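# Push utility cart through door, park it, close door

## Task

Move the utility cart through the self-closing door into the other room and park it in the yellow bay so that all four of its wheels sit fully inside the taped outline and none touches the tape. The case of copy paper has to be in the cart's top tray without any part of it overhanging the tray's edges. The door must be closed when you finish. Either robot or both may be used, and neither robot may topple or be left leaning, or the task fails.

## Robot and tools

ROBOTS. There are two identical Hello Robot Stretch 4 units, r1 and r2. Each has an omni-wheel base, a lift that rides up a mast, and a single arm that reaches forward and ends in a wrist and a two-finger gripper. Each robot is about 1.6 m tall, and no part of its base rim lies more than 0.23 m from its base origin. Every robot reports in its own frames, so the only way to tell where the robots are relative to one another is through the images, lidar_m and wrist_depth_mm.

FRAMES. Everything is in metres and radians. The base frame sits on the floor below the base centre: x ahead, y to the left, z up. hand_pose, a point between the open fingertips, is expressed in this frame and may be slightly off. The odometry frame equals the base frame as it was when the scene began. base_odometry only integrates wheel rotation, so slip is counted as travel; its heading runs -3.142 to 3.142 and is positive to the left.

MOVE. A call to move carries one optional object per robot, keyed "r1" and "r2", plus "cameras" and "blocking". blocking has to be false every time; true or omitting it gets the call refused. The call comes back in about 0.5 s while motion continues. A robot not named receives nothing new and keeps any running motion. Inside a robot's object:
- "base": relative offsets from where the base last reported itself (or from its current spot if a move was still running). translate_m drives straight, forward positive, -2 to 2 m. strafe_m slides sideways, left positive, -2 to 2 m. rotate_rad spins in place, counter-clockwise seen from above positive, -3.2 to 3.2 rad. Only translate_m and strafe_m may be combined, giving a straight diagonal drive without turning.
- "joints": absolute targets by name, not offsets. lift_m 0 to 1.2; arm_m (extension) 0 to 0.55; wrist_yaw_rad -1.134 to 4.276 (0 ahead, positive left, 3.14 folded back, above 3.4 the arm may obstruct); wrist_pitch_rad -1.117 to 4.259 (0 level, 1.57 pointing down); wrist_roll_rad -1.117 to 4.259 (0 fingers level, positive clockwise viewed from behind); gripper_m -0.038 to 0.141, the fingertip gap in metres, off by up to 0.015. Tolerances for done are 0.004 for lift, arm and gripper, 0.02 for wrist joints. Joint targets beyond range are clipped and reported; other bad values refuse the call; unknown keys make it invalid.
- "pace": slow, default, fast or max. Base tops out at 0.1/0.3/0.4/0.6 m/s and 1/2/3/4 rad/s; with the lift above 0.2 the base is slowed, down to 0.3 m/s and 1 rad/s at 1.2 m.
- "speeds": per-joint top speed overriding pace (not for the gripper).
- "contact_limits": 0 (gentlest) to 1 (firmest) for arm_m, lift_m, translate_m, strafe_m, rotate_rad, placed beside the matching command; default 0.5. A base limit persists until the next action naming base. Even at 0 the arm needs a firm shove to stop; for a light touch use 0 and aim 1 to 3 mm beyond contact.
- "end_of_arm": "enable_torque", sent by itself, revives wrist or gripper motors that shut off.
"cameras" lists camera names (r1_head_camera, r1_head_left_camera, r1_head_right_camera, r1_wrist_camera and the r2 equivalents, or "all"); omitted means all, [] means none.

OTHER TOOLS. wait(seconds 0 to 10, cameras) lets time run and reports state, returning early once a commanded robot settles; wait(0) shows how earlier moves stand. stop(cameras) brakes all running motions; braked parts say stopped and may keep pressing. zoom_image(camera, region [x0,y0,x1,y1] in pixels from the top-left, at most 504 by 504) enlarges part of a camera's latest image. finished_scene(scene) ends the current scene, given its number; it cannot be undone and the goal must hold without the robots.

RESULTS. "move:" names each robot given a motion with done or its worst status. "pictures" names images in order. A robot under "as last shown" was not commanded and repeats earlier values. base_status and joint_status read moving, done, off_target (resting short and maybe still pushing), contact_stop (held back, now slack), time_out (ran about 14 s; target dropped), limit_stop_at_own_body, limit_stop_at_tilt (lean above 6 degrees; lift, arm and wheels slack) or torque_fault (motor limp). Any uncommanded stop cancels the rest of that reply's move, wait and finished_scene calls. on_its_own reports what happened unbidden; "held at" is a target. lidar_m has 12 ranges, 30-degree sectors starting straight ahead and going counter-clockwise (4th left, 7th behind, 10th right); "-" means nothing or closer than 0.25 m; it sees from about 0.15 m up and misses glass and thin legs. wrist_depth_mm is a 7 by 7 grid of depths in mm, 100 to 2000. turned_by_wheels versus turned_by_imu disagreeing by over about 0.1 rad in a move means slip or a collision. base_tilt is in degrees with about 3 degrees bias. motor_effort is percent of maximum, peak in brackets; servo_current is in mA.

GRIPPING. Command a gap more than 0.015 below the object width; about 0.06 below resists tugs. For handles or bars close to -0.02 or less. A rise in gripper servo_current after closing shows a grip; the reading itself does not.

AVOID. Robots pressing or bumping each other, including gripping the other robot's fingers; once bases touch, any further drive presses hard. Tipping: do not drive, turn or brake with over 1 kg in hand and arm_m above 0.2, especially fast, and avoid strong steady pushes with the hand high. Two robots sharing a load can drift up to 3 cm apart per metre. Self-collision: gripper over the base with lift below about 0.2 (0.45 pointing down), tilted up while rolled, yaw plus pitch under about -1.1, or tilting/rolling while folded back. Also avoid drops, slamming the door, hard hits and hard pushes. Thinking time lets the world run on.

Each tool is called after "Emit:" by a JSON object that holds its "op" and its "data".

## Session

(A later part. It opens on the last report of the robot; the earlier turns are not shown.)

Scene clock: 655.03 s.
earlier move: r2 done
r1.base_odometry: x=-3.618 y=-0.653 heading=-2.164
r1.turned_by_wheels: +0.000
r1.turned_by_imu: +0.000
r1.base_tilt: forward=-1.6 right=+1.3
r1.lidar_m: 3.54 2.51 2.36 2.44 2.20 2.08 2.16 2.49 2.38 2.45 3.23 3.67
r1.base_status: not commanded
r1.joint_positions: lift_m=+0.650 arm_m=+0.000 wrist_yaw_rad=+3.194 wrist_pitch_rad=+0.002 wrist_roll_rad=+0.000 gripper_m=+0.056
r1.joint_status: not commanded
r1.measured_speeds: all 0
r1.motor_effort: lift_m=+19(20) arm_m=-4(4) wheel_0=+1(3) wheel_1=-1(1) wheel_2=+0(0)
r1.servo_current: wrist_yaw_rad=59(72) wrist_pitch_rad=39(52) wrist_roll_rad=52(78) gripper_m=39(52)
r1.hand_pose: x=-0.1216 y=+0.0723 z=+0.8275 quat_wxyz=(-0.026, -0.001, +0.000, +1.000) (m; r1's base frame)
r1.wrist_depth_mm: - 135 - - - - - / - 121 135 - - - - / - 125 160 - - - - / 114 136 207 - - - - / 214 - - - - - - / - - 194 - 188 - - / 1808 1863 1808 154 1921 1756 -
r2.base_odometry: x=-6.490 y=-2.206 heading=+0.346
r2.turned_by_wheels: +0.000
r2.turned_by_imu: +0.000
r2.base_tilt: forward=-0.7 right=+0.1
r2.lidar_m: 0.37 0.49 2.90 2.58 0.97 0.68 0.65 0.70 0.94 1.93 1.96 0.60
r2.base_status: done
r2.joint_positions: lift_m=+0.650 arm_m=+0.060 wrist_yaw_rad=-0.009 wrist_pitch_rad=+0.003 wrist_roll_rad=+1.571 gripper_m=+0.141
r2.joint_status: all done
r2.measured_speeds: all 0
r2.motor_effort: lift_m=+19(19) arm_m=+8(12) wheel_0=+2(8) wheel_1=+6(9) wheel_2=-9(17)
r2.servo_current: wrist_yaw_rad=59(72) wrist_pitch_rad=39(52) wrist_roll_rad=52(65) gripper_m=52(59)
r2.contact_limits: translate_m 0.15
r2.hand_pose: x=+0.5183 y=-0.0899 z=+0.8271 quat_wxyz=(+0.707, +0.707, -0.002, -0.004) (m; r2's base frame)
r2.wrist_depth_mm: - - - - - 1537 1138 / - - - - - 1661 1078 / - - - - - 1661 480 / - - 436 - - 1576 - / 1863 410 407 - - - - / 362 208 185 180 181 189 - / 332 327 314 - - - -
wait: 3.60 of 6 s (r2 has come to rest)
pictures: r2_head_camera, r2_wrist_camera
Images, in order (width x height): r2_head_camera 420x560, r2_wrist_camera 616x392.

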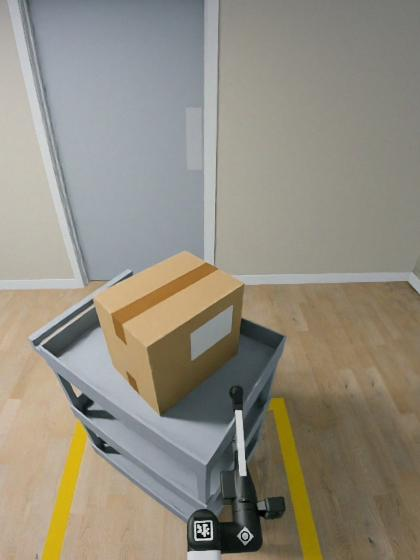

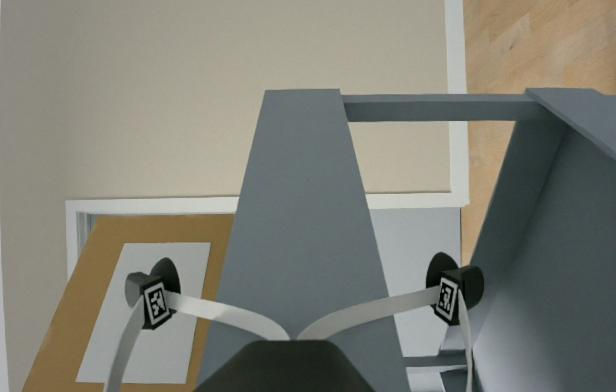

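Emit:
{"op": "move", "data": {"r2": {"base":{"translate_m":0.06,"strafe_m":0.02},"pace":"slow","contact_limits":{"translate_m":0.15}}, "cameras": [], "blocking": false}}

Emit:
{"op": "wait", "data": {"seconds": 3, "cameras": []}}

Emit:
{"op": "move", "data": {"r2": {"joints":{"gripper_m":0.005}}, "cameras": [], "blocking": false}}

Emit:
{"op": "wait", "data": {"seconds": 2, "cameras": ["r2_wrist_camera","r2_head_camera"]}}

Scene clock: 662.97 s.
move: r2 moving
r1: as last shown
r1.base_tilt: forward=-1.6 right=+1.2
r1.lidar_m: 3.57 2.51 2.36 2.43 2.19 2.09 2.13 2.51 2.38 2.43 3.19 3.68
r1.motor_effort: lift_m=+19(20) arm_m=-4(4) wheel_0=+2(2) wheel_1=-1(1) wheel_2=+0(0)
r1.servo_current: wrist_yaw_rad=46(52) wrist_pitch_rad=39(46) wrist_roll_rad=46(59) gripper_m=39(46)
r1.wrist_depth_mm: - 135 - - - - - / - 121 135 - - - - / - 125 160 - - - - / 114 135 206 - - - - / 213 - - - - - - / - - 194 - 187 - - / 1808 1808 1808 153 1863 1756 -
r2.base_odometry: x=-6.480 y=-2.198 heading=+0.346
r2.turned_by_wheels: -0.001
r2.turned_by_imu: -0.001
r2.base_tilt: forward=-0.7 right=+0.1
r2.lidar_m: 0.35 0.45 2.92 2.70 0.97 0.69 0.66 0.66 0.99 1.95 1.99 0.56
r2.base_status: translate_m moving; strafe_m moving
r2.joint_positions: lift_m=+0.650 arm_m=+0.060 wrist_yaw_rad=-0.009 wrist_pitch_rad=+0.003 wrist_roll_rad=+1.571 gripper_m=+0.141
r2.joint_status: not commanded
r2.measured_speeds: translate_m=+0.048 strafe_m=+0.016 rotate_rad=-0.003 lift_m=+0.000 arm_m=+0.000 wrist_yaw_rad=-0.001 wrist_pitch_rad=+0.000 wrist_roll_rad=+0.000
r2.motor_effort: lift_m=+19(19) arm_m=+8(8) wheel_0=-2(5) wheel_1=+7(8) wheel_2=-15(15)
r2.servo_current: wrist_yaw_rad=52(65) wrist_pitch_rad=46(46) wrist_roll_rad=52(59) gripper_m=46(52)
r2.contact_limits: translate_m 0.15
r2.hand_pose: x=+0.5183 y=-0.0899 z=+0.8271 quat_wxyz=(+0.707, +0.707, -0.002, -0.004) (m; r2's base frame)
r2.wrist_depth_mm: - - - - - 1499 1138 / - - - - - 1618 1078 / - - - - - 1661 469 / - - - - - 1537 - / 1863 402 415 - - 559 - / 357 342 181 175 180 186 - / 322 322 166 - - - -
pictures: none
No camera images: "cameras" was empty.

Scene clock: 664.30 s.
earlier move: r2 done
r1.base_odometry: x=-3.618 y=-0.653 heading=-2.164
r1.turned_by_wheels: +0.000
r1.turned_by_imu: +0.000
r1.base_tilt: forward=-1.6 right=+1.3
r1.lidar_m: 3.55 2.49 2.34 2.42 2.19 2.09 2.15 2.48 2.37 2.45 3.22 3.66
r1.base_status: not commanded
r1.joint_positions: lift_m=+0.650 arm_m=+0.000 wrist_yaw_rad=+3.194 wrist_pitch_rad=+0.002 wrist_roll_rad=+0.000 gripper_m=+0.056
r1.joint_status: not commanded
r1.measured_speeds: all 0
r1.motor_effort: lift_m=+19(20) arm_m=-4(4) wheel_0=+2(3) wheel_1=-1(1) wheel_2=+0(0)
r1.servo_current: wrist_yaw_rad=59(65) wrist_pitch_rad=46(52) wrist_roll_rad=52(65) gripper_m=39(46)
r1.hand_pose: x=-0.1216 y=+0.0723 z=+0.8275 quat_wxyz=(-0.026, -0.001, +0.000, +1.000) (m; r1's base frame)
r1.wrist_depth_mm: - 135 - - - - - / - 121 135 - - - - / - 125 161 - - - - / 115 135 207 - - - - / 213 - - - - - - / - - 194 - 187 - - / 1808 1808 1863 153 1983 1756 -
r2.base_odometry: x=-6.441 y=-2.167 heading=+0.346
r2.turned_by_wheels: +0.001
r2.turned_by_imu: +0.000
r2.base_tilt: forward=-0.7 right=+0.1
r2.lidar_m: 0.35 0.44 2.92 2.78 1.06 0.75 0.70 0.75 1.03 1.94 1.95 0.61
r2.base_status: done
r2.joint_positions: lift_m=+0.650 arm_m=+0.060 wrist_yaw_rad=-0.010 wrist_pitch_rad=+0.003 wrist_roll_rad=+1.571 gripper_m=+0.141
r2.joint_status: not commanded
r2.measured_speeds: all 0
r2.motor_effort: lift_m=+19(19) arm_m=+7(8) wheel_0=+1(8) wheel_1=+3(8) wheel_2=-8(21)
r2.servo_current: wrist_yaw_rad=59(78) wrist_pitch_rad=46(46) wrist_roll_rad=33(72) gripper_m=46(59)
r2.contact_limits: translate_m 0.15
r2.hand_pose: x=+0.5181 y=-0.0904 z=+0.8271 quat_wxyz=(+0.707, +0.707, -0.003, -0.005) (m; r2's base frame)
r2.wrist_depth_mm: - - - - - 1576 1118 / - - - - - 1576 1098 / - - - - - 1576 477 / - - - - - 539 - / 1756 418 421 - - 554 - / 368 351 187 158 181 187 - / 334 329 315 - - - -
wait: 1.33 of 3 s (r2 has come to rest)
pictures: none
No camera images: "cameras" was empty.

Scene clock: 664.80 s.
move: r2 moving
r1: as last shown
r1.lidar_m: 3.58 2.52 2.32 2.42 2.18 2.09 2.15 2.53 2.38 2.44 3.21 3.66
r1.motor_effort: lift_m=+19(20) arm_m=-4(4) wheel_0=+2(2) wheel_1=-1(1) wheel_2=+0(0)
r1.servo_current: wrist_yaw_rad=46(52) wrist_pitch_rad=52(52) wrist_roll_rad=72(72) gripper_m=33(46)
r1.wrist_depth_mm: - 135 - - - - - / - 121 135 - - - - / - 125 160 - - - - / 115 135 206 - - - - / 214 - - - - - - / - - 193 - 187 - - / 1808 1808 1808 153 1863 1808 -
r2.base_odometry: x=-6.441 y=-2.167 heading=+0.346
r2.turned_by_wheels: +0.000
r2.turned_by_imu: +0.000
r2.base_tilt: forward=-0.7 right=+0.1
r2.lidar_m: 0.35 0.46 2.86 2.77 1.06 0.76 0.72 0.75 1.07 1.94 1.98 0.62
r2.base_status: not commanded
r2.joint_positions: lift_m=+0.650 arm_m=+0.060 wrist_yaw_rad=-0.010 wrist_pitch_rad=+0.003 wrist_roll_rad=+1.571 gripper_m=+0.130
r2.joint_status: gripper_m moving
r2.measured_speeds: all 0
r2.motor_effort: lift_m=+19(19) arm_m=+8(8) wheel_0=+1(2) wheel_1=+3(3) wheel_2=-8(8)
r2.servo_current: wrist_yaw_rad=52(65) wrist_pitch_rad=39(46) wrist_roll_rad=46(59) gripper_m=98(104)
r2.contact_limits: translate_m 0.15
r2.hand_pose: x=+0.5181 y=-0.0904 z=+0.8271 quat_wxyz=(+0.707, +0.707, -0.003, -0.005) (m; r2's base frame)
r2.wrist_depth_mm: - - - - - 1618 1138 / - - - - - 1537 1078 / - - - - - 1576 473 / - - - - - 539 - / 1756 418 421 - 217 554 - / 368 351 181 179 187 - - / 336 327 314 - - - -
pictures: none
No camera images: "cameras" was empty.

Scene clock: 666.60 s.
earlier move: r2 done
r1.base_odometry: x=-3.618 y=-0.653 heading=-2.164
r1.turned_by_wheels: +0.000
r1.turned_by_imu: +0.000
r1.base_tilt: forward=-1.6 right=+1.3
r1.lidar_m: 3.55 2.49 2.34 2.42 2.20 2.09 2.14 2.52 2.37 2.43 3.22 3.67
r1.base_status: not commanded
r1.joint_positions: lift_m=+0.650 arm_m=+0.000 wrist_yaw_rad=+3.194 wrist_pitch_rad=+0.002 wrist_roll_rad=+0.000 gripper_m=+0.056
r1.joint_status: not commanded
r1.measured_speeds: all 0
r1.motor_effort: lift_m=+20(20) arm_m=-4(4) wheel_0=+2(3) wheel_1=-1(1) wheel_2=+0(0)
r1.servo_current: wrist_yaw_rad=33(78) wrist_pitch_rad=52(52) wrist_roll_rad=46(72) gripper_m=39(52)
r1.hand_pose: x=-0.1216 y=+0.0723 z=+0.8275 quat_wxyz=(-0.026, -0.001, +0.000, +1.000) (m; r1's base frame)
r1.wrist_depth_mm: - 135 - - - - - / - 121 135 - - - - / - 125 160 - - - - / 114 135 207 - - - - / 213 - - - - - - / - - 194 - 187 - - / 1863 1808 1808 153 1921 1708 -
r2.base_odometry: x=-6.441 y=-2.167 heading=+0.346
r2.turned_by_wheels: +0.000
r2.turned_by_imu: +0.000
r2.base_tilt: forward=-0.7 right=+0.1
r2.lidar_m: 0.32 0.43 2.92 2.79 1.05 0.76 0.69 0.74 1.04 1.95 1.98 0.59
r2.base_status: not commanded
r2.joint_positions: lift_m=+0.650 arm_m=+0.060 wrist_yaw_rad=-0.007 wrist_pitch_rad=+0.003 wrist_roll_rad=+1.571 gripper_m=+0.007
r2.joint_status: all done
r2.measured_speeds: all 0
r2.motor_effort: lift_m=+19(19) arm_m=+6(8) wheel_0=-2(2) wheel_1=+1(3) wheel_2=-5(8)
r2.servo_current: wrist_yaw_rad=59(78) wrist_pitch_rad=39(46) wrist_roll_rad=46(59) gripper_m=195(436)
r2.contact_limits: translate_m 0.15
r2.hand_pose: x=+0.5186 y=-0.0894 z=+0.8271 quat_wxyz=(+0.707, +0.707, -0.001, -0.004) (m; r2's base frame)
r2.wrist_depth_mm: - - - - - 1618 1118 / - - - - - 1618 1098 / - - - - - 1537 466 / - - - - - 1576 500 / 1756 397 394 - - 569 - / 347 342 180 169 176 159 - / 310 306 150 - 142 - -
wait: 1.80 of 2 s (r2 has come to rest)
pictures: r2_head_camera, r2_wrist_camera
Images, in order (width x height): r2_head_camera 420x560, r2_wrist_camera 616x392.

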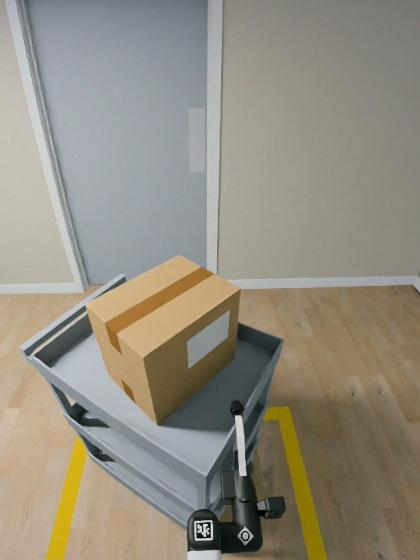

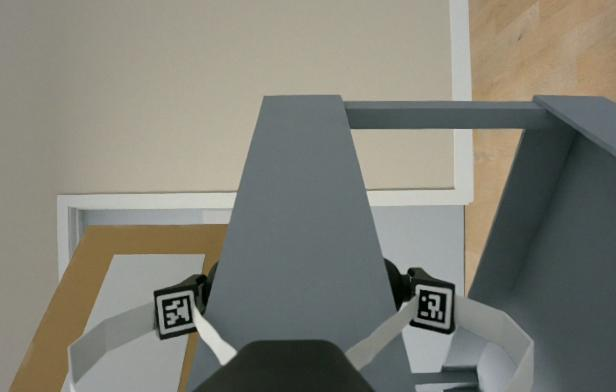

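Emit:
{"op": "move", "data": {"r2": {"base":{"translate_m":-0.21},"pace":"slow","contact_limits":{"translate_m":0.3}}, "cameras": [], "blocking": false}}

Emit:
{"op": "wait", "data": {"seconds": 5, "cameras": ["r2_head_camera","r2_head_right_camera"]}}

Emit:
{"op": "zoom_image", "data": {"camera": "r2_head_right_camera", "region": [90, 310, 270, 490]}}

Scene clock: 678.87 s.
move: r2 moving
r1: as last shown
r1.lidar_m: 3.56 2.51 2.36 2.43 2.21 2.08 2.15 2.53 2.37 2.44 3.21 3.67
r1.motor_effort: lift_m=+19(20) arm_m=-4(4) wheel_0=+2(2) wheel_1=-1(1) wheel_2=+0(0)
r1.servo_current: wrist_yaw_rad=26(65) wrist_pitch_rad=46(52) wrist_roll_rad=46(65) gripper_m=46(46)
r1.wrist_depth_mm: - 134 - - - - - / - 121 135 - - - - / - 125 161 - - - - / 115 136 206 - - - - / 214 - - - - - - / - - 194 - 187 - - / 1756 1808 1808 154 1983 1756 -
r2.base_odometry: x=-6.452 y=-2.171 heading=+0.346
r2.turned_by_wheels: +0.000
r2.turned_by_imu: +0.000
r2.base_tilt: forward=-0.7 right=+0.0
r2.lidar_m: 0.35 0.46 2.90 2.80 0.98 0.73 0.69 0.74 1.03 1.95 1.99 0.60
r2.base_status: translate_m moving
r2.joint_positions: lift_m=+0.650 arm_m=+0.060 wrist_yaw_rad=-0.004 wrist_pitch_rad=+0.003 wrist_roll_rad=+1.570 gripper_m=+0.007
r2.joint_status: not commanded
r2.measured_speeds: translate_m=-0.049 strafe_m=+0.000 rotate_rad=+0.003 lift_m=+0.000 arm_m=+0.000 wrist_yaw_rad=+0.005 wrist_pitch_rad=+0.000 wrist_roll_rad=-0.001
r2.motor_effort: lift_m=+19(19) arm_m=+5(6) wheel_0=-10(13) wheel_1=-6(8) wheel_2=+10(10)
r2.servo_current: wrist_yaw_rad=46(65) wrist_pitch_rad=46(46) wrist_roll_rad=59(59) gripper_m=195(202)
r2.contact_limits: translate_m 0.3
r2.hand_pose: x=+0.5188 y=-0.0887 z=+0.8271 quat_wxyz=(+0.707, +0.707, +0.000, -0.003) (m; r2's base frame)
r2.wrist_depth_mm: - - - - - 1661 1138 / - - - - - 1618 1078 / - - - - - 1537 455 / - - - - - 525 - / 1756 392 392 - - 564 - / 347 342 180 170 176 166 - / 312 306 151 - 143 - -
pictures: none
No camera images: "cameras" was empty.

Scene clock: 681.77 s.
earlier move: r2 done
r1.base_odometry: x=-3.618 y=-0.653 heading=-2.164
r1.turned_by_wheels: +0.000
r1.turned_by_imu: +0.000
r1.base_tilt: forward=-1.6 right=+1.3
r1.lidar_m: 3.56 2.48 2.35 2.41 2.22 2.07 2.16 2.52 2.38 2.44 3.20 3.69
r1.base_status: not commanded
r1.joint_positions: lift_m=+0.650 arm_m=+0.000 wrist_yaw_rad=+3.194 wrist_pitch_rad=+0.002 wrist_roll_rad=+0.000 gripper_m=+0.056
r1.joint_status: not commanded
r1.measured_speeds: all 0
r1.motor_effort: lift_m=+19(20) arm_m=-4(4) wheel_0=+2(3) wheel_1=-1(1) wheel_2=+0(0)
r1.servo_current: wrist_yaw_rad=52(65) wrist_pitch_rad=39(52) wrist_roll_rad=46(65) gripper_m=39(52)
r1.hand_pose: x=-0.1216 y=+0.0723 z=+0.8275 quat_wxyz=(-0.026, -0.001, +0.000, +1.000) (m; r1's base frame)
r1.wrist_depth_mm: - 135 - - - - - / - 121 135 - - - - / - 125 160 - - - - / 115 135 207 - - - - / 213 - - - - - - / - - 195 - 187 - - / 1863 1756 1808 153 1921 1808 -
r2.base_odometry: x=-6.638 y=-2.238 heading=+0.347
r2.turned_by_wheels: +0.001
r2.turned_by_imu: +0.002
r2.base_tilt: forward=-0.7 right=+0.1
r2.lidar_m: 0.38 0.52 2.92 2.02 0.76 0.51 0.51 0.54 0.74 1.96 2.01 0.57
r2.base_status: done
r2.joint_positions: lift_m=+0.650 arm_m=+0.060 wrist_yaw_rad=+0.010 wrist_pitch_rad=+0.003 wrist_roll_rad=+1.570 gripper_m=+0.007
r2.joint_status: not commanded
r2.measured_speeds: all 0
r2.motor_effort: lift_m=+19(19) arm_m=-4(6) wheel_0=+2(13) wheel_1=-5(9) wheel_2=+11(17)
r2.servo_current: wrist_yaw_rad=65(72) wrist_pitch_rad=39(46) wrist_roll_rad=33(59) gripper_m=195(202)
r2.contact_limits: translate_m 0.3
r2.hand_pose: x=+0.5201 y=-0.0846 z=+0.8271 quat_wxyz=(+0.708, +0.707, +0.005, +0.002) (m; r2's base frame)
r2.wrist_depth_mm: - - - - - - - / - - - - - 1618 427 / - - - - - 1661 484 / 397 382 384 - - 1921 - / 1921 359 362 - 809 - - / 342 336 183 181 178 165 - / 322 315 312 - - 707 -
wait: 2.90 of 5 s (r2 has come to rest)
pictures: r2_head_camera, r2_head_right_camera
Images, in order (width x height): r2_head_camera 420x560, r2_head_right_camera 420x672.

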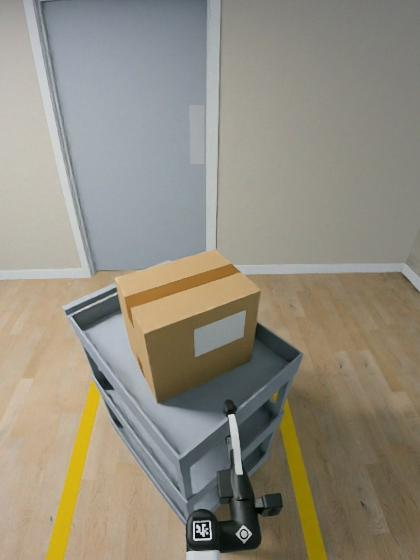

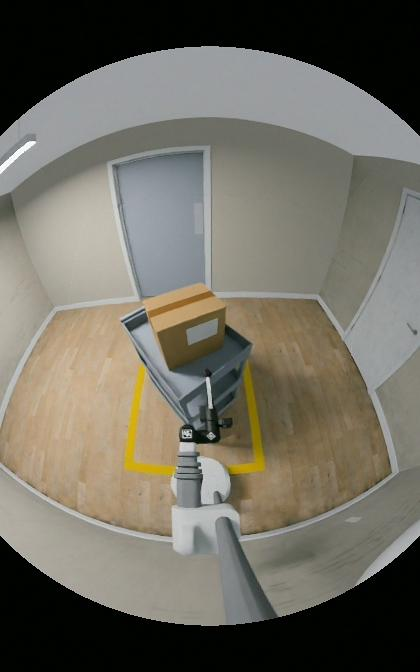

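Scaled by 2.800 from the camera's 420x672 image, which has a finer 600x960 frame.

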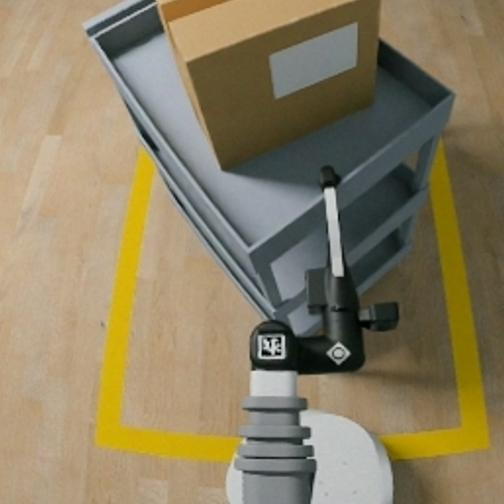

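Emit:
{"op": "move", "data": {"r2": {"joints":{"gripper_m":0.141}}, "cameras": [], "blocking": false}}

Emit:
{"op": "wait", "data": {"seconds": 1.8, "cameras": []}}

Emit:
{"op": "move", "data": {"r2": {"base":{"translate_m":-0.19},"joints":{"arm_m":0.0},"pace":"slow"}, "cameras": [], "blocking": false}}

Emit:
{"op": "wait", "data": {"seconds": 5, "cameras": ["r2_head_camera","r2_head_left_camera","r2_head_right_camera"]}}

Emit:
{"op": "zoom_image", "data": {"camera": "r2_head_right_camera", "region": [90, 310, 270, 490]}}

Emit:
{"op": "zoom_image", "data": {"camera": "r2_head_camera", "region": [50, 330, 330, 550]}}

Scene clock: 692.43 s.
move: r2 moving
r1: as last shown
r1.lidar_m: 3.57 2.47 2.36 2.42 2.24 2.08 2.15 2.53 2.38 2.46 3.24 3.66
r1.servo_current: wrist_yaw_rad=33(59) wrist_pitch_rad=46(46) wrist_roll_rad=46(59) gripper_m=39(46)
r1.wrist_depth_mm: - 135 - - - - - / - 121 135 - - - - / - 125 161 - - - - / 115 135 206 - - - - / 215 - - - - - - / - - 193 - 187 - - / 1756 1808 1921 153 1921 1808 -
r2.base_odometry: x=-6.638 y=-2.238 heading=+0.347
r2.turned_by_wheels: +0.000
r2.turned_by_imu: +0.000
r2.base_tilt: forward=-0.7 right=+0.1
r2.lidar_m: 0.38 0.51 2.88 2.03 0.74 0.54 0.50 0.52 0.76 1.96 1.99 0.57
r2.base_status: not commanded
r2.joint_positions: lift_m=+0.650 arm_m=+0.060 wrist_yaw_rad=+0.010 wrist_pitch_rad=+0.003 wrist_roll_rad=+1.570 gripper_m=+0.025
r2.joint_status: gripper_m moving
r2.measured_speeds: all 0
r2.motor_effort: lift_m=+19(19) arm_m=-3(4) wheel_0=+2(2) wheel_1=-4(5) wheel_2=+8(11)
r2.servo_current: wrist_yaw_rad=52(72) wrist_pitch_rad=33(46) wrist_roll_rad=46(52) gripper_m=98(195)
r2.contact_limits: translate_m 0.3
r2.hand_pose: x=+0.5201 y=-0.0846 z=+0.8271 quat_wxyz=(+0.708, +0.707, +0.005, +0.002) (m; r2's base frame)
r2.wrist_depth_mm: - - - - - - - / - - - - - 1618 427 / - - - - - 1661 488 / - 389 389 - - 1921 - / - 364 364 - - - - / 345 342 185 183 179 - - / 325 317 314 - - 699 -
pictures: none
No camera images: "cameras" was empty.

Scene clock: 694.23 s.
earlier move: r2 done
r1.base_odometry: x=-3.618 y=-0.653 heading=-2.164
r1.turned_by_wheels: +0.000
r1.turned_by_imu: +0.000
r1.base_tilt: forward=-1.6 right=+1.3
r1.lidar_m: 3.55 2.53 2.36 2.42 2.21 2.08 2.15 2.49 2.38 2.46 3.20 3.66
r1.base_status: not commanded
r1.joint_positions: lift_m=+0.650 arm_m=+0.000 wrist_yaw_rad=+3.194 wrist_pitch_rad=+0.002 wrist_roll_rad=+0.000 gripper_m=+0.056
r1.joint_status: not commanded
r1.measured_speeds: all 0
r1.motor_effort: lift_m=+20(20) arm_m=-4(4) wheel_0=+2(3) wheel_1=-1(1) wheel_2=+0(0)
r1.servo_current: wrist_yaw_rad=59(65) wrist_pitch_rad=39(52) wrist_roll_rad=52(65) gripper_m=39(46)
r1.hand_pose: x=-0.1216 y=+0.0723 z=+0.8275 quat_wxyz=(-0.026, -0.001, +0.000, +1.000) (m; r1's base frame)
r1.wrist_depth_mm: - 135 - - - - - / - 121 135 - - - - / - 125 161 - - - - / 115 135 207 - - - - / 213 - - - - - - / - - 195 - 187 - - / 1863 1756 1863 153 1921 1808 -
r2.base_odometry: x=-6.638 y=-2.238 heading=+0.346
r2.turned_by_wheels: +0.000
r2.turned_by_imu: +0.000
r2.base_tilt: forward=-0.7 right=+0.1
r2.lidar_m: 0.38 0.54 2.92 2.04 0.76 0.52 0.51 0.54 0.73 1.95 2.01 0.57
r2.base_status: not commanded
r2.joint_positions: lift_m=+0.650 arm_m=+0.060 wrist_yaw_rad=+0.003 wrist_pitch_rad=+0.003 wrist_roll_rad=+1.570 gripper_m=+0.141
r2.joint_status: all done
r2.measured_speeds: all 0
r2.motor_effort: lift_m=+19(19) arm_m=-3(4) wheel_0=+2(2) wheel_1=-4(5) wheel_2=+6(11)
r2.servo_current: wrist_yaw_rad=46(72) wrist_pitch_rad=39(46) wrist_roll_rad=46(59) gripper_m=59(195)
r2.contact_limits: translate_m 0.3
r2.hand_pose: x=+0.5196 y=-0.0865 z=+0.8271 quat_wxyz=(+0.708, +0.707, +0.002, +0.000) (m; r2's base frame)
r2.wrist_depth_mm: - - - - - 1576 1138 / - - - - - 1618 442 / - - - - - 1661 488 / - 415 415 - - 1921 - / - 387 387 - - 676 - / 1921 353 216 158 195 188 - / 342 336 338 - - - -
wait: 1.80 s; at rest by 1.77 s
pictures: none
No camera images: "cameras" was empty.

Scene clock: 694.73 s.
move: r2 moving
r1: as last shown
r1.lidar_m: 3.56 2.51 2.35 2.40 2.21 2.09 2.16 2.49 2.39 2.44 3.21 3.67
r1.motor_effort: lift_m=+19(20) arm_m=-4(4) wheel_0=+2(3) wheel_1=-1(1) wheel_2=+0(0)
r1.servo_current: wrist_yaw_rad=26(65) wrist_pitch_rad=33(46) wrist_roll_rad=59(59) gripper_m=39(46)
r1.wrist_depth_mm: - 135 - - - - - / - 121 135 - - - - / - 125 161 - - - - / 115 135 206 - - - - / 214 - - - - - - / - - 194 - 187 - - / 1808 1756 1808 153 1983 1808 -
r2.base_odometry: x=-6.650 y=-2.242 heading=+0.346
r2.turned_by_wheels: +0.000
r2.turned_by_imu: +0.000
r2.base_tilt: forward=-0.7 right=+0.1
r2.lidar_m: 0.40 0.55 2.89 2.01 0.72 0.52 0.49 0.51 0.73 1.96 2.01 0.62
r2.base_status: translate_m moving
r2.joint_positions: lift_m=+0.650 arm_m=+0.048 wrist_yaw_rad=+0.003 wrist_pitch_rad=+0.003 wrist_roll_rad=+1.570 gripper_m=+0.141
r2.joint_status: arm_m moving
r2.measured_speeds: translate_m=-0.049 strafe_m=+0.000 rotate_rad=+0.003 lift_m=+0.000 arm_m=-0.049 wrist_yaw_rad=+0.000 wrist_pitch_rad=+0.000 wrist_roll_rad=+0.000
r2.motor_effort: lift_m=+19(19) arm_m=-6(11) wheel_0=-5(7) wheel_1=-5(7) wheel_2=+10(10)
r2.servo_current: wrist_yaw_rad=46(52) wrist_pitch_rad=46(46) wrist_roll_rad=59(59) gripper_m=46(52)
r2.hand_pose: x=+0.5071 y=-0.0866 z=+0.8271 quat_wxyz=(+0.708, +0.707, +0.002, +0.000) (m; r2's base frame)
r2.wrist_depth_mm: - - - - - 1618 1118 / - - - - - 1661 445 / - - - - - 1661 - / - 439 439 - - 1921 - / - 407 410 - - - - / - 375 368 158 190 187 - / - 355 357 - - - -
pictures: none
No camera images: "cameras" was empty.

Scene clock: 697.40 s.
earlier move: r2 done
r1.base_odometry: x=-3.618 y=-0.653 heading=-2.164
r1.turned_by_wheels: +0.000
r1.turned_by_imu: +0.000
r1.base_tilt: forward=-1.6 right=+1.3
r1.lidar_m: 3.55 2.51 2.37 2.43 2.18 2.09 2.14 2.51 2.37 2.42 3.23 3.68
r1.base_status: not commanded
r1.joint_positions: lift_m=+0.650 arm_m=+0.000 wrist_yaw_rad=+3.194 wrist_pitch_rad=+0.002 wrist_roll_rad=+0.000 gripper_m=+0.056
r1.joint_status: not commanded
r1.measured_speeds: all 0
r1.motor_effort: lift_m=+19(20) arm_m=-4(4) wheel_0=+2(3) wheel_1=-1(1) wheel_2=+0(0)
r1.servo_current: wrist_yaw_rad=52(72) wrist_pitch_rad=46(52) wrist_roll_rad=46(72) gripper_m=39(46)
r1.hand_pose: x=-0.1216 y=+0.0723 z=+0.8275 quat_wxyz=(-0.026, -0.001, +0.000, +1.000) (m; r1's base frame)
r1.wrist_depth_mm: - 134 - - - - - / - 120 135 - - - - / - 125 161 - - - - / 115 136 206 - - - - / 214 - - - - - - / - - 193 - 187 - - / 1808 1808 1756 153 1921 1808 -
r2.base_odometry: x=-6.817 y=-2.302 heading=+0.346
r2.turned_by_wheels: +0.000
r2.turned_by_imu: +0.000
r2.base_tilt: forward=-0.7 right=+0.1
r2.lidar_m: 0.57 0.79 2.92 1.29 0.48 0.34 0.31 0.32 0.49 1.34 2.05 0.86
r2.base_status: done
r2.joint_positions: lift_m=+0.650 arm_m=+0.000 wrist_yaw_rad=+0.003 wrist_pitch_rad=+0.003 wrist_roll_rad=+1.570 gripper_m=+0.141
r2.joint_status: all done
r2.measured_speeds: all 0
r2.motor_effort: lift_m=+19(19) arm_m=-7(12) wheel_0=-5(10) wheel_1=-5(7) wheel_2=+5(10)
r2.servo_current: wrist_yaw_rad=52(65) wrist_pitch_rad=46(52) wrist_roll_rad=46(59) gripper_m=52(59)
r2.hand_pose: x=+0.4598 y=-0.0866 z=+0.8271 quat_wxyz=(+0.708, +0.707, +0.002, +0.000) (m; r2's base frame)
r2.wrist_depth_mm: - - - - - 1661 1118 / - - - - - 1537 1182 / - - - - - 603 1078 / - - 654 - - - 496 / - - 621 - - - 439 / - - 564 160 198 187 402 / - - 549 - 373 373 370
wait: 2.67 of 5 s (r2 has come to rest)
pictures: r2_head_camera, r2_head_left_camera, r2_head_right_camera
Images, in order (width x height): r2_head_camera 420x560, r2_head_left_camera 420x672, r2_head_right_camera 420x672.

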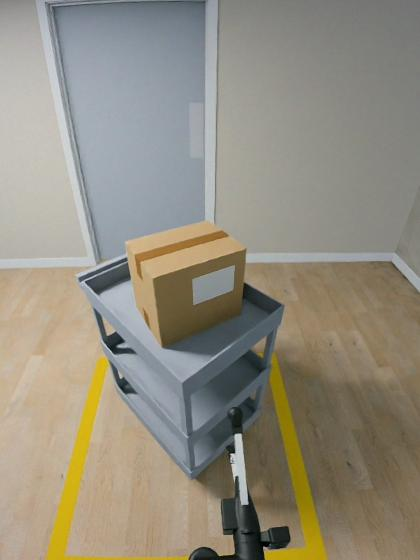

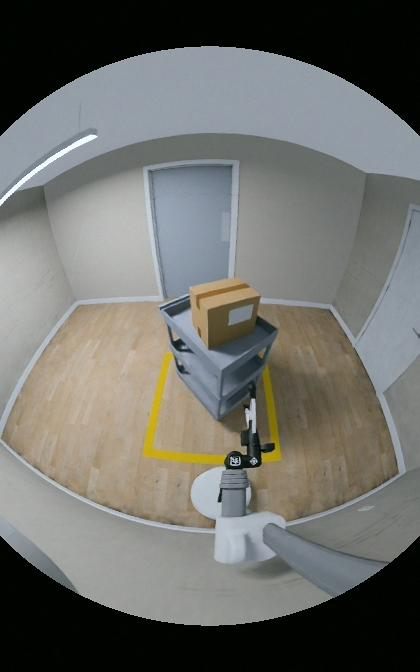

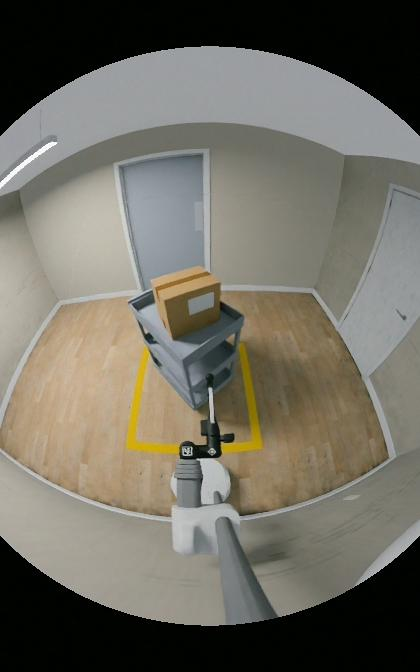

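Scaled by 2.800 from the camera's 420x672 image, which has a finer 600x960 frame.

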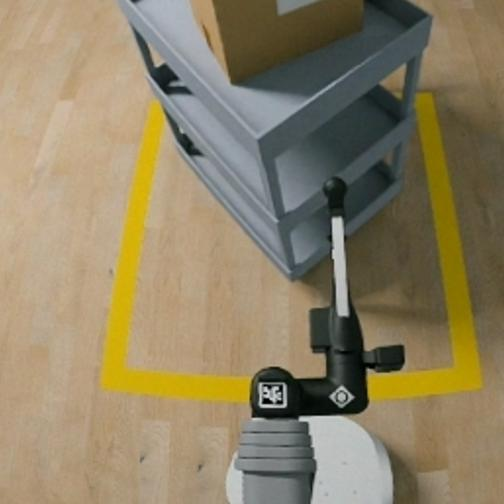

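Scaled by 1.800 from the camera's 420x560 image, which has a finer 1200x1600 frame.

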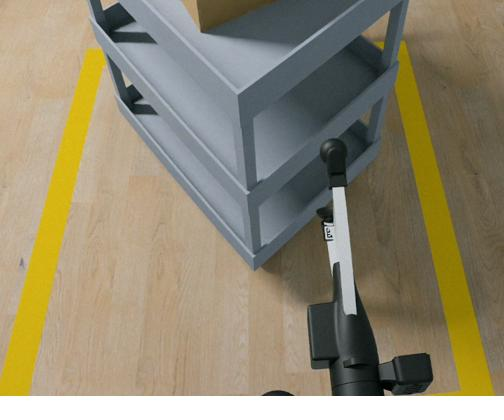

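Emit:
{"op": "move", "data": {"r2": {"base":{"strafe_m":-0.85},"pace":"fast"}, "cameras": [], "blocking": false}}

Emit:
{"op": "wait", "data": {"seconds": 5, "cameras": ["r2_head_camera","r2_head_left_camera"]}}

Emit:
{"op": "zoom_image", "data": {"camera": "r2_head_camera", "region": [0, 280, 200, 500]}}

Emit:
{"op": "zoom_image", "data": {"camera": "r2_head_left_camera", "region": [50, 280, 230, 480]}}

Scene clock: 713.27 s.
move: r2 moving
r1: as last shown
r1.lidar_m: 3.57 2.50 2.35 2.40 2.23 2.07 2.15 2.55 2.39 2.43 3.23 3.68
r1.motor_effort: lift_m=+20(20) arm_m=-4(4) wheel_0=+2(2) wheel_1=-1(1) wheel_2=+0(0)
r1.servo_current: wrist_yaw_rad=52(65) wrist_pitch_rad=39(46) wrist_roll_rad=46(65) gripper_m=46(46)
r1.wrist_depth_mm: - 135 - - - - - / - 121 135 - - - - / - 125 160 - - - - / 115 136 206 - - - - / 214 - - - - - - / - - 193 - 187 - - / 1808 1863 1863 153 1921 1808 -
r2.base_odometry: x=-6.798 y=-2.355 heading=+0.346
r2.turned_by_wheels: +0.000
r2.turned_by_imu: +0.000
r2.base_tilt: forward=-0.6 right=+0.1
r2.lidar_m: 0.58 0.72 2.93 1.29 0.49 0.31 0.32 0.33 0.49 1.33 1.95 0.89
r2.base_status: strafe_m moving
r2.joint_positions: lift_m=+0.650 arm_m=+0.000 wrist_yaw_rad=+0.003 wrist_pitch_rad=+0.003 wrist_roll_rad=+1.570 gripper_m=+0.141
r2.joint_status: not commanded
r2.measured_speeds: translate_m=-0.001 strafe_m=-0.218 rotate_rad=+0.004 lift_m=+0.000 arm_m=+0.000 wrist_yaw_rad=+0.000 wrist_pitch_rad=+0.000 wrist_roll_rad=+0.000
r2.motor_effort: lift_m=+19(19) arm_m=-7(8) wheel_0=+11(12) wheel_1=-14(14) wheel_2=+0(3)
r2.servo_current: wrist_yaw_rad=59(59) wrist_pitch_rad=39(46) wrist_roll_rad=46(65) gripper_m=52(52)
r2.hand_pose: x=+0.4598 y=-0.0866 z=+0.8271 quat_wxyz=(+0.708, +0.707, +0.002, +0.000) (m; r2's base frame)
r2.wrist_depth_mm: - - - - - 1576 1138 / - - - - - 1618 1205 / - - - - - 1336 1138 / - - - 676 - - 549 / - - 634 - - - 462 / - - 580 159 200 185 433 / - - 564 - - - -
pictures: none
No camera images: "cameras" was empty.

Scene clock: 716.10 s.
earlier move: r2 done
r1.base_odometry: x=-3.618 y=-0.653 heading=-2.164
r1.turned_by_wheels: +0.000
r1.turned_by_imu: +0.000
r1.base_tilt: forward=-1.6 right=+1.3
r1.lidar_m: 3.55 2.51 2.35 2.42 2.22 2.09 2.15 2.53 2.36 2.46 3.21 3.67
r1.base_status: not commanded
r1.joint_positions: lift_m=+0.650 arm_m=+0.000 wrist_yaw_rad=+3.194 wrist_pitch_rad=+0.002 wrist_roll_rad=+0.000 gripper_m=+0.056
r1.joint_status: not commanded
r1.measured_speeds: all 0
r1.motor_effort: lift_m=+19(20) arm_m=-4(4) wheel_0=+2(3) wheel_1=-1(1) wheel_2=+0(0)
r1.servo_current: wrist_yaw_rad=59(65) wrist_pitch_rad=46(46) wrist_roll_rad=52(65) gripper_m=39(46)
r1.hand_pose: x=-0.1216 y=+0.0723 z=+0.8275 quat_wxyz=(-0.026, -0.001, +0.000, +1.000) (m; r1's base frame)
r1.wrist_depth_mm: - 135 - - - - - / - 121 135 - - - - / - 125 161 - - - - / 114 136 206 - - - - / 214 - - - - - - / - - 193 - 187 - - / 1808 1808 1808 153 1983 1808 -
r2.base_odometry: x=-6.528 y=-3.102 heading=+0.346
r2.turned_by_wheels: +0.000
r2.turned_by_imu: +0.001
r2.base_tilt: forward=-0.7 right=+0.1
r2.lidar_m: 2.47 1.01 1.02 1.30 0.49 0.35 0.32 0.33 0.49 1.10 1.16 1.57
r2.base_status: done
r2.joint_positions: lift_m=+0.650 arm_m=+0.000 wrist_yaw_rad=+0.003 wrist_pitch_rad=+0.003 wrist_roll_rad=+1.570 gripper_m=+0.141
r2.joint_status: not commanded
r2.measured_speeds: all 0
r2.motor_effort: lift_m=+19(19) arm_m=-7(8) wheel_0=+0(14) wheel_1=+2(14) wheel_2=+0(3)
r2.servo_current: wrist_yaw_rad=46(65) wrist_pitch_rad=39(52) wrist_roll_rad=39(65) gripper_m=46(59)
r2.hand_pose: x=+0.4597 y=-0.0866 z=+0.8271 quat_wxyz=(+0.708, +0.707, +0.002, +0.000) (m; r2's base frame)
r2.wrist_depth_mm: - - - - - 1576 1118 / - - - - - 1661 1118 / - - - - - 1661 1138 / - - - - - 1618 1160 / - - - - - 1576 1160 / - - - - - 1397 1182 / - - - - - 1756 1205
wait: 2.83 of 5 s (r2 has come to rest)
pictures: r2_head_camera, r2_head_left_camera
Images, in order (width x height): r2_head_camera 420x560, r2_head_left_camera 420x672.

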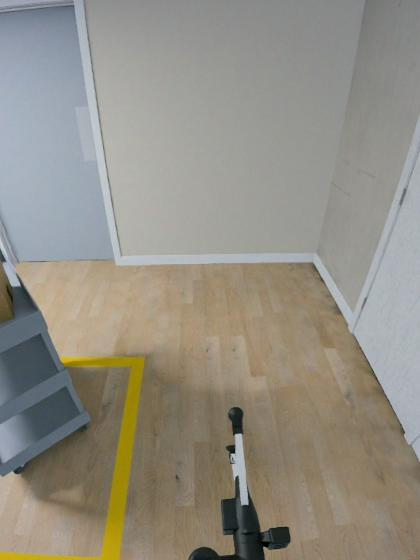

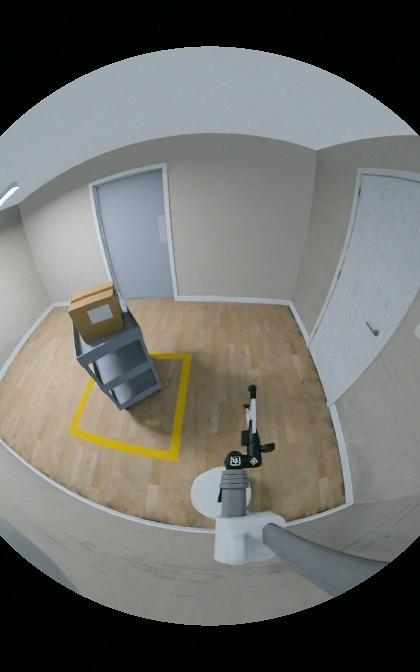

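Scaled by 2.291 from the camera's 420x560 image, which has a finer 1200x1600 frame.

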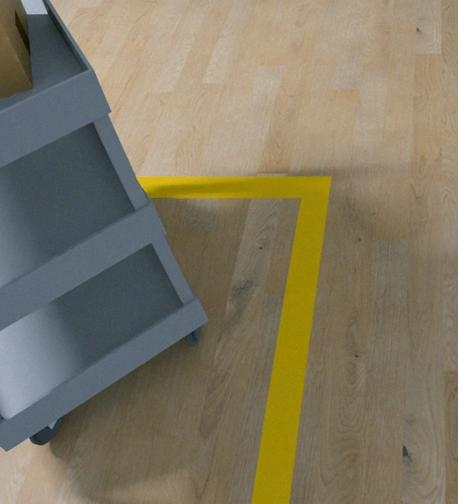

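Scaled by 2.520 from the camera's 420x672 image, which has a finer 600x960 frame.

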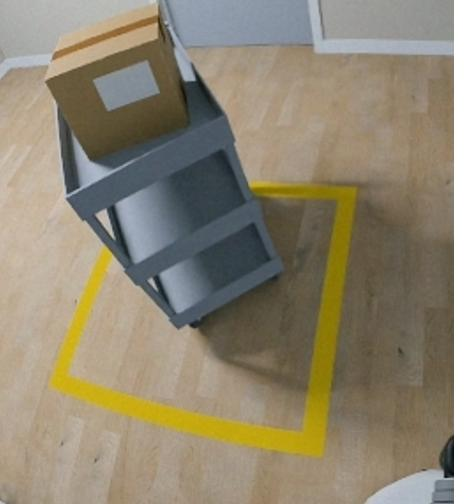

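Emit:
{"op": "move", "data": {"r2": {"base":{"translate_m":0.75},"pace":"fast"}, "cameras": [], "blocking": false}}

Emit:
{"op": "wait", "data": {"seconds": 5, "cameras": []}}

Emit:
{"op": "move", "data": {"r2": {"base":{"rotate_rad":1.1}}, "cameras": [], "blocking": false}}

Emit:
{"op": "wait", "data": {"seconds": 4, "cameras": ["r2_head_camera","r2_head_left_camera"]}}

Scene clock: 725.57 s.
move: r2 moving
r1: as last shown
r1.lidar_m: 3.58 2.48 2.36 2.42 2.23 2.09 2.15 2.54 2.37 2.43 3.23 3.67
r1.motor_effort: lift_m=+19(20) arm_m=-4(4) wheel_0=+2(2) wheel_1=-1(1) wheel_2=+0(0)
r1.servo_current: wrist_yaw_rad=65(65) wrist_pitch_rad=39(46) wrist_roll_rad=59(59) gripper_m=39(46)
r1.wrist_depth_mm: - 134 - - - - - / - 121 135 - - - - / - 125 161 - - - - / 114 135 206 - - - - / 214 - - - - - - / - - 194 - 188 - - / 1808 1808 1756 153 1863 1756 -
r2.base_odometry: x=-6.483 y=-3.086 heading=+0.346
r2.turned_by_wheels: +0.000
r2.turned_by_imu: +0.000
r2.base_tilt: forward=-0.7 right=+0.1
r2.lidar_m: 2.42 0.97 0.97 1.49 0.52 0.38 0.36 0.40 0.53 1.10 1.17 1.57
r2.base_status: translate_m moving
r2.joint_positions: lift_m=+0.650 arm_m=+0.000 wrist_yaw_rad=+0.003 wrist_pitch_rad=+0.003 wrist_roll_rad=+1.570 gripper_m=+0.141
r2.joint_status: not commanded
r2.measured_speeds: translate_m=+0.188 strafe_m=-0.001 rotate_rad=+0.000 lift_m=+0.000 arm_m=+0.000 wrist_yaw_rad=+0.000 wrist_pitch_rad=+0.000 wrist_roll_rad=+0.000
r2.motor_effort: lift_m=+19(19) arm_m=-7(7) wheel_0=+10(12) wheel_1=+8(10) wheel_2=-15(16)
r2.servo_current: wrist_yaw_rad=46(59) wrist_pitch_rad=33(46) wrist_roll_rad=46(59) gripper_m=52(52)
r2.hand_pose: x=+0.4597 y=-0.0867 z=+0.8271 quat_wxyz=(+0.708, +0.707, +0.002, +0.000) (m; r2's base frame)
r2.wrist_depth_mm: - - - - - 1618 1138 / - - - - - 1618 1118 / - - - - - 1661 1138 / - - - - - 1661 1160 / - - - - - 1537 1138 / - - - - - 1397 1138 / - - - - - 1863 1182
pictures: none
No camera images: "cameras" was empty.

Scene clock: 728.27 s.
earlier move: r2 done
r1.base_odometry: x=-3.618 y=-0.653 heading=-2.164
r1.turned_by_wheels: +0.000
r1.turned_by_imu: +0.000
r1.base_tilt: forward=-1.6 right=+1.3
r1.lidar_m: 3.54 2.50 2.36 2.42 2.20 2.09 2.15 2.52 2.37 2.43 3.20 3.67
r1.base_status: not commanded
r1.joint_positions: lift_m=+0.650 arm_m=+0.000 wrist_yaw_rad=+3.194 wrist_pitch_rad=+0.002 wrist_roll_rad=+0.000 gripper_m=+0.056
r1.joint_status: not commanded
r1.measured_speeds: all 0
r1.motor_effort: lift_m=+19(20) arm_m=-4(4) wheel_0=+2(3) wheel_1=-1(1) wheel_2=+0(0)
r1.servo_current: wrist_yaw_rad=46(72) wrist_pitch_rad=39(52) wrist_roll_rad=46(65) gripper_m=46(46)
r1.hand_pose: x=-0.1216 y=+0.0723 z=+0.8275 quat_wxyz=(-0.026, -0.001, +0.000, +1.000) (m; r1's base frame)
r1.wrist_depth_mm: - 135 - - - - - / - 121 135 - - - - / - 125 161 - - - - / 114 135 206 - - - - / 213 - - - - - - / - - 194 - 188 - - / 1756 1863 1808 153 1921 1808 -
r2.base_odometry: x=-5.823 y=-2.847 heading=+0.346
r2.turned_by_wheels: +0.000
r2.turned_by_imu: +0.002
r2.base_tilt: forward=-0.6 right=+0.0
r2.lidar_m: 1.74 1.79 0.56 0.53 1.53 1.13 1.06 1.13 1.15 1.05 1.14 1.61
r2.base_status: done
r2.joint_positions: lift_m=+0.650 arm_m=+0.000 wrist_yaw_rad=+0.003 wrist_pitch_rad=+0.003 wrist_roll_rad=+1.570 gripper_m=+0.141
r2.joint_status: not commanded
r2.measured_speeds: all 0
r2.motor_effort: lift_m=+19(19) arm_m=-7(8) wheel_0=+1(12) wheel_1=+3(10) wheel_2=-2(16)
r2.servo_current: wrist_yaw_rad=59(59) wrist_pitch_rad=39(46) wrist_roll_rad=46(59) gripper_m=52(59)
r2.hand_pose: x=+0.4597 y=-0.0867 z=+0.8271 quat_wxyz=(+0.708, +0.707, +0.002, +0.000) (m; r2's base frame)
r2.wrist_depth_mm: - - - - - 1397 1118 / - - - - - 1430 1138 / - - - - - 1430 1138 / - - - - - 1464 1138 / - - - - - 1430 1160 / - 185 177 158 182 202 1138 / - - - - - - 1138
wait: 2.70 of 5 s (r2 has come to rest)
pictures: none
No camera images: "cameras" was empty.

Scene clock: 728.77 s.
move: r2 moving
r1: as last shown
r1.lidar_m: 3.58 2.49 2.35 2.41 2.21 2.09 2.16 2.49 2.38 2.43 3.21 3.66
r1.motor_effort: lift_m=+19(20) arm_m=-4(4) wheel_0=+2(2) wheel_1=+0(1) wheel_2=+0(0)
r1.servo_current: wrist_yaw_rad=52(65) wrist_pitch_rad=39(46) wrist_roll_rad=52(65) gripper_m=39(52)
r1.wrist_depth_mm: - 134 - - - - - / - 121 135 - - - - / - 125 161 - - - - / 114 135 206 - - - - / 214 - - - - - - / - - 193 - 188 - - / 1808 1808 1863 153 1921 1808 -
r2.base_odometry: x=-5.823 y=-2.847 heading=+0.598
r2.turned_by_wheels: +0.252
r2.turned_by_imu: +0.245
r2.base_tilt: forward=-0.6 right=+0.1
r2.lidar_m: 1.73 1.04 0.55 0.69 1.25 1.04 1.07 1.25 1.10 1.04 1.28 1.73
r2.base_status: rotate_rad moving
r2.joint_positions: lift_m=+0.650 arm_m=+0.000 wrist_yaw_rad=+0.002 wrist_pitch_rad=+0.003 wrist_roll_rad=+1.570 gripper_m=+0.141
r2.joint_status: not commanded
r2.measured_speeds: translate_m=+0.001 strafe_m=+0.002 rotate_rad=+0.974 lift_m=+0.000 arm_m=+0.000 wrist_yaw_rad=+0.000 wrist_pitch_rad=+0.000 wrist_roll_rad=+0.000
r2.motor_effort: lift_m=+19(19) arm_m=-7(7) wheel_0=-7(8) wheel_1=-9(10) wheel_2=-11(11)
r2.servo_current: wrist_yaw_rad=52(52) wrist_pitch_rad=46(46) wrist_roll_rad=52(52) gripper_m=52(59)
r2.hand_pose: x=+0.4597 y=-0.0867 z=+0.8271 quat_wxyz=(+0.708, +0.707, +0.002, +0.000) (m; r2's base frame)
r2.wrist_depth_mm: - - - - - - 1118 / - - - - - 1366 1138 / - - - - - 1464 1138 / - - - - - 1464 1160 / - - - - - 1430 1160 / 1661 185 191 158 183 1397 1160 / 1708 - - - - 1618 1138
pictures: none
No camera images: "cameras" was empty.

Scene clock: 730.03 s.
earlier move: r2 done
r1.base_odometry: x=-3.618 y=-0.653 heading=-2.164
r1.turned_by_wheels: +0.000
r1.turned_by_imu: +0.000
r1.base_tilt: forward=-1.5 right=+1.3
r1.lidar_m: 3.57 2.50 2.34 2.42 2.21 2.08 2.13 2.52 2.37 2.43 3.24 3.68
r1.base_status: not commanded
r1.joint_positions: lift_m=+0.650 arm_m=+0.000 wrist_yaw_rad=+3.194 wrist_pitch_rad=+0.002 wrist_roll_rad=+0.000 gripper_m=+0.056
r1.joint_status: not commanded
r1.measured_speeds: all 0
r1.motor_effort: lift_m=+20(20) arm_m=-4(4) wheel_0=+3(3) wheel_1=-1(1) wheel_2=+0(0)
r1.servo_current: wrist_yaw_rad=39(65) wrist_pitch_rad=46(59) wrist_roll_rad=52(65) gripper_m=46(52)
r1.hand_pose: x=-0.1216 y=+0.0723 z=+0.8275 quat_wxyz=(-0.026, -0.001, +0.000, +1.000) (m; r1's base frame)
r1.wrist_depth_mm: - 135 - - - - - / - 121 135 - - - - / - 125 161 - - - - / 114 135 206 - - - - / 213 - - - - - - / - - 193 - 187 - - / 1808 1808 1863 153 1983 1808 -
r2.base_odometry: x=-5.823 y=-2.848 heading=+1.446
r2.turned_by_wheels: +0.847
r2.turned_by_imu: +0.825
r2.base_tilt: forward=-0.6 right=+0.1
r2.lidar_m: 0.58 0.56 1.49 1.08 1.06 1.15 1.16 1.06 1.18 1.69 1.72 1.84
r2.base_status: done
r2.joint_positions: lift_m=+0.650 arm_m=+0.000 wrist_yaw_rad=+0.002 wrist_pitch_rad=+0.003 wrist_roll_rad=+1.570 gripper_m=+0.141
r2.joint_status: not commanded
r2.measured_speeds: all 0
r2.motor_effort: lift_m=+19(19) arm_m=-7(7) wheel_0=-4(9) wheel_1=-2(10) wheel_2=-5(13)
r2.servo_current: wrist_yaw_rad=39(59) wrist_pitch_rad=46(46) wrist_roll_rad=46(59) gripper_m=52(59)
r2.hand_pose: x=+0.4597 y=-0.0867 z=+0.8271 quat_wxyz=(+0.708, +0.707, +0.002, +0.000) (m; r2's base frame)
r2.wrist_depth_mm: 1708 - - - - 1499 1138 / - - - - - 1661 1138 / - - - - - 1661 1138 / - - - - - 1661 1098 / - - - - - 904 - / - - 574 544 991 203 - / - 559 544 - - - 449
wait: 1.27 of 4 s (r2 has come to rest)
pictures: r2_head_camera, r2_head_left_camera
Images, in order (width x height): r2_head_camera 420x560, r2_head_left_camera 420x672.

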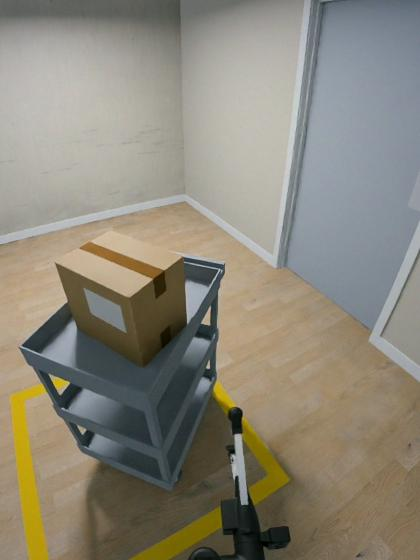

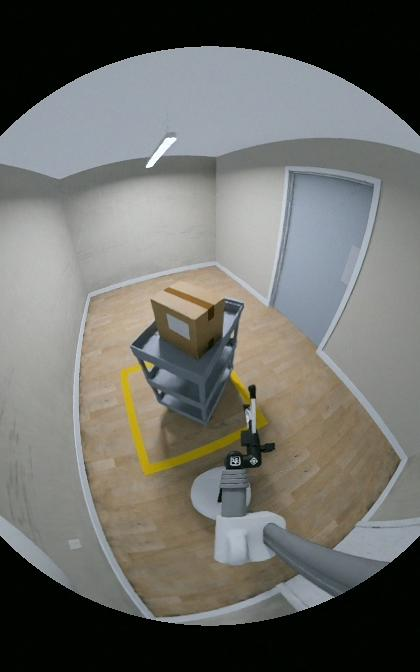

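Emit:
{"op": "zoom_image", "data": {"camera": "r2_head_camera", "region": [140, 330, 300, 510]}}

Scaled by 2.800 from the camera's 420x560 image, which has a finer 1200x1600 frame.

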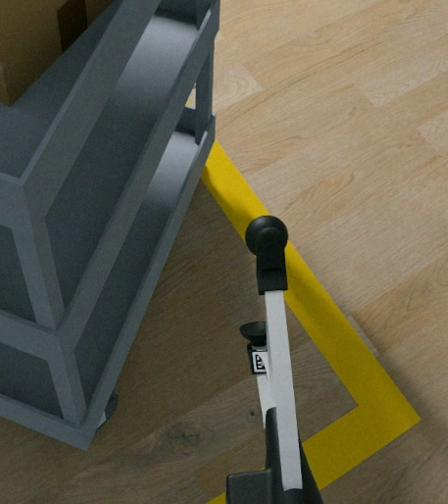

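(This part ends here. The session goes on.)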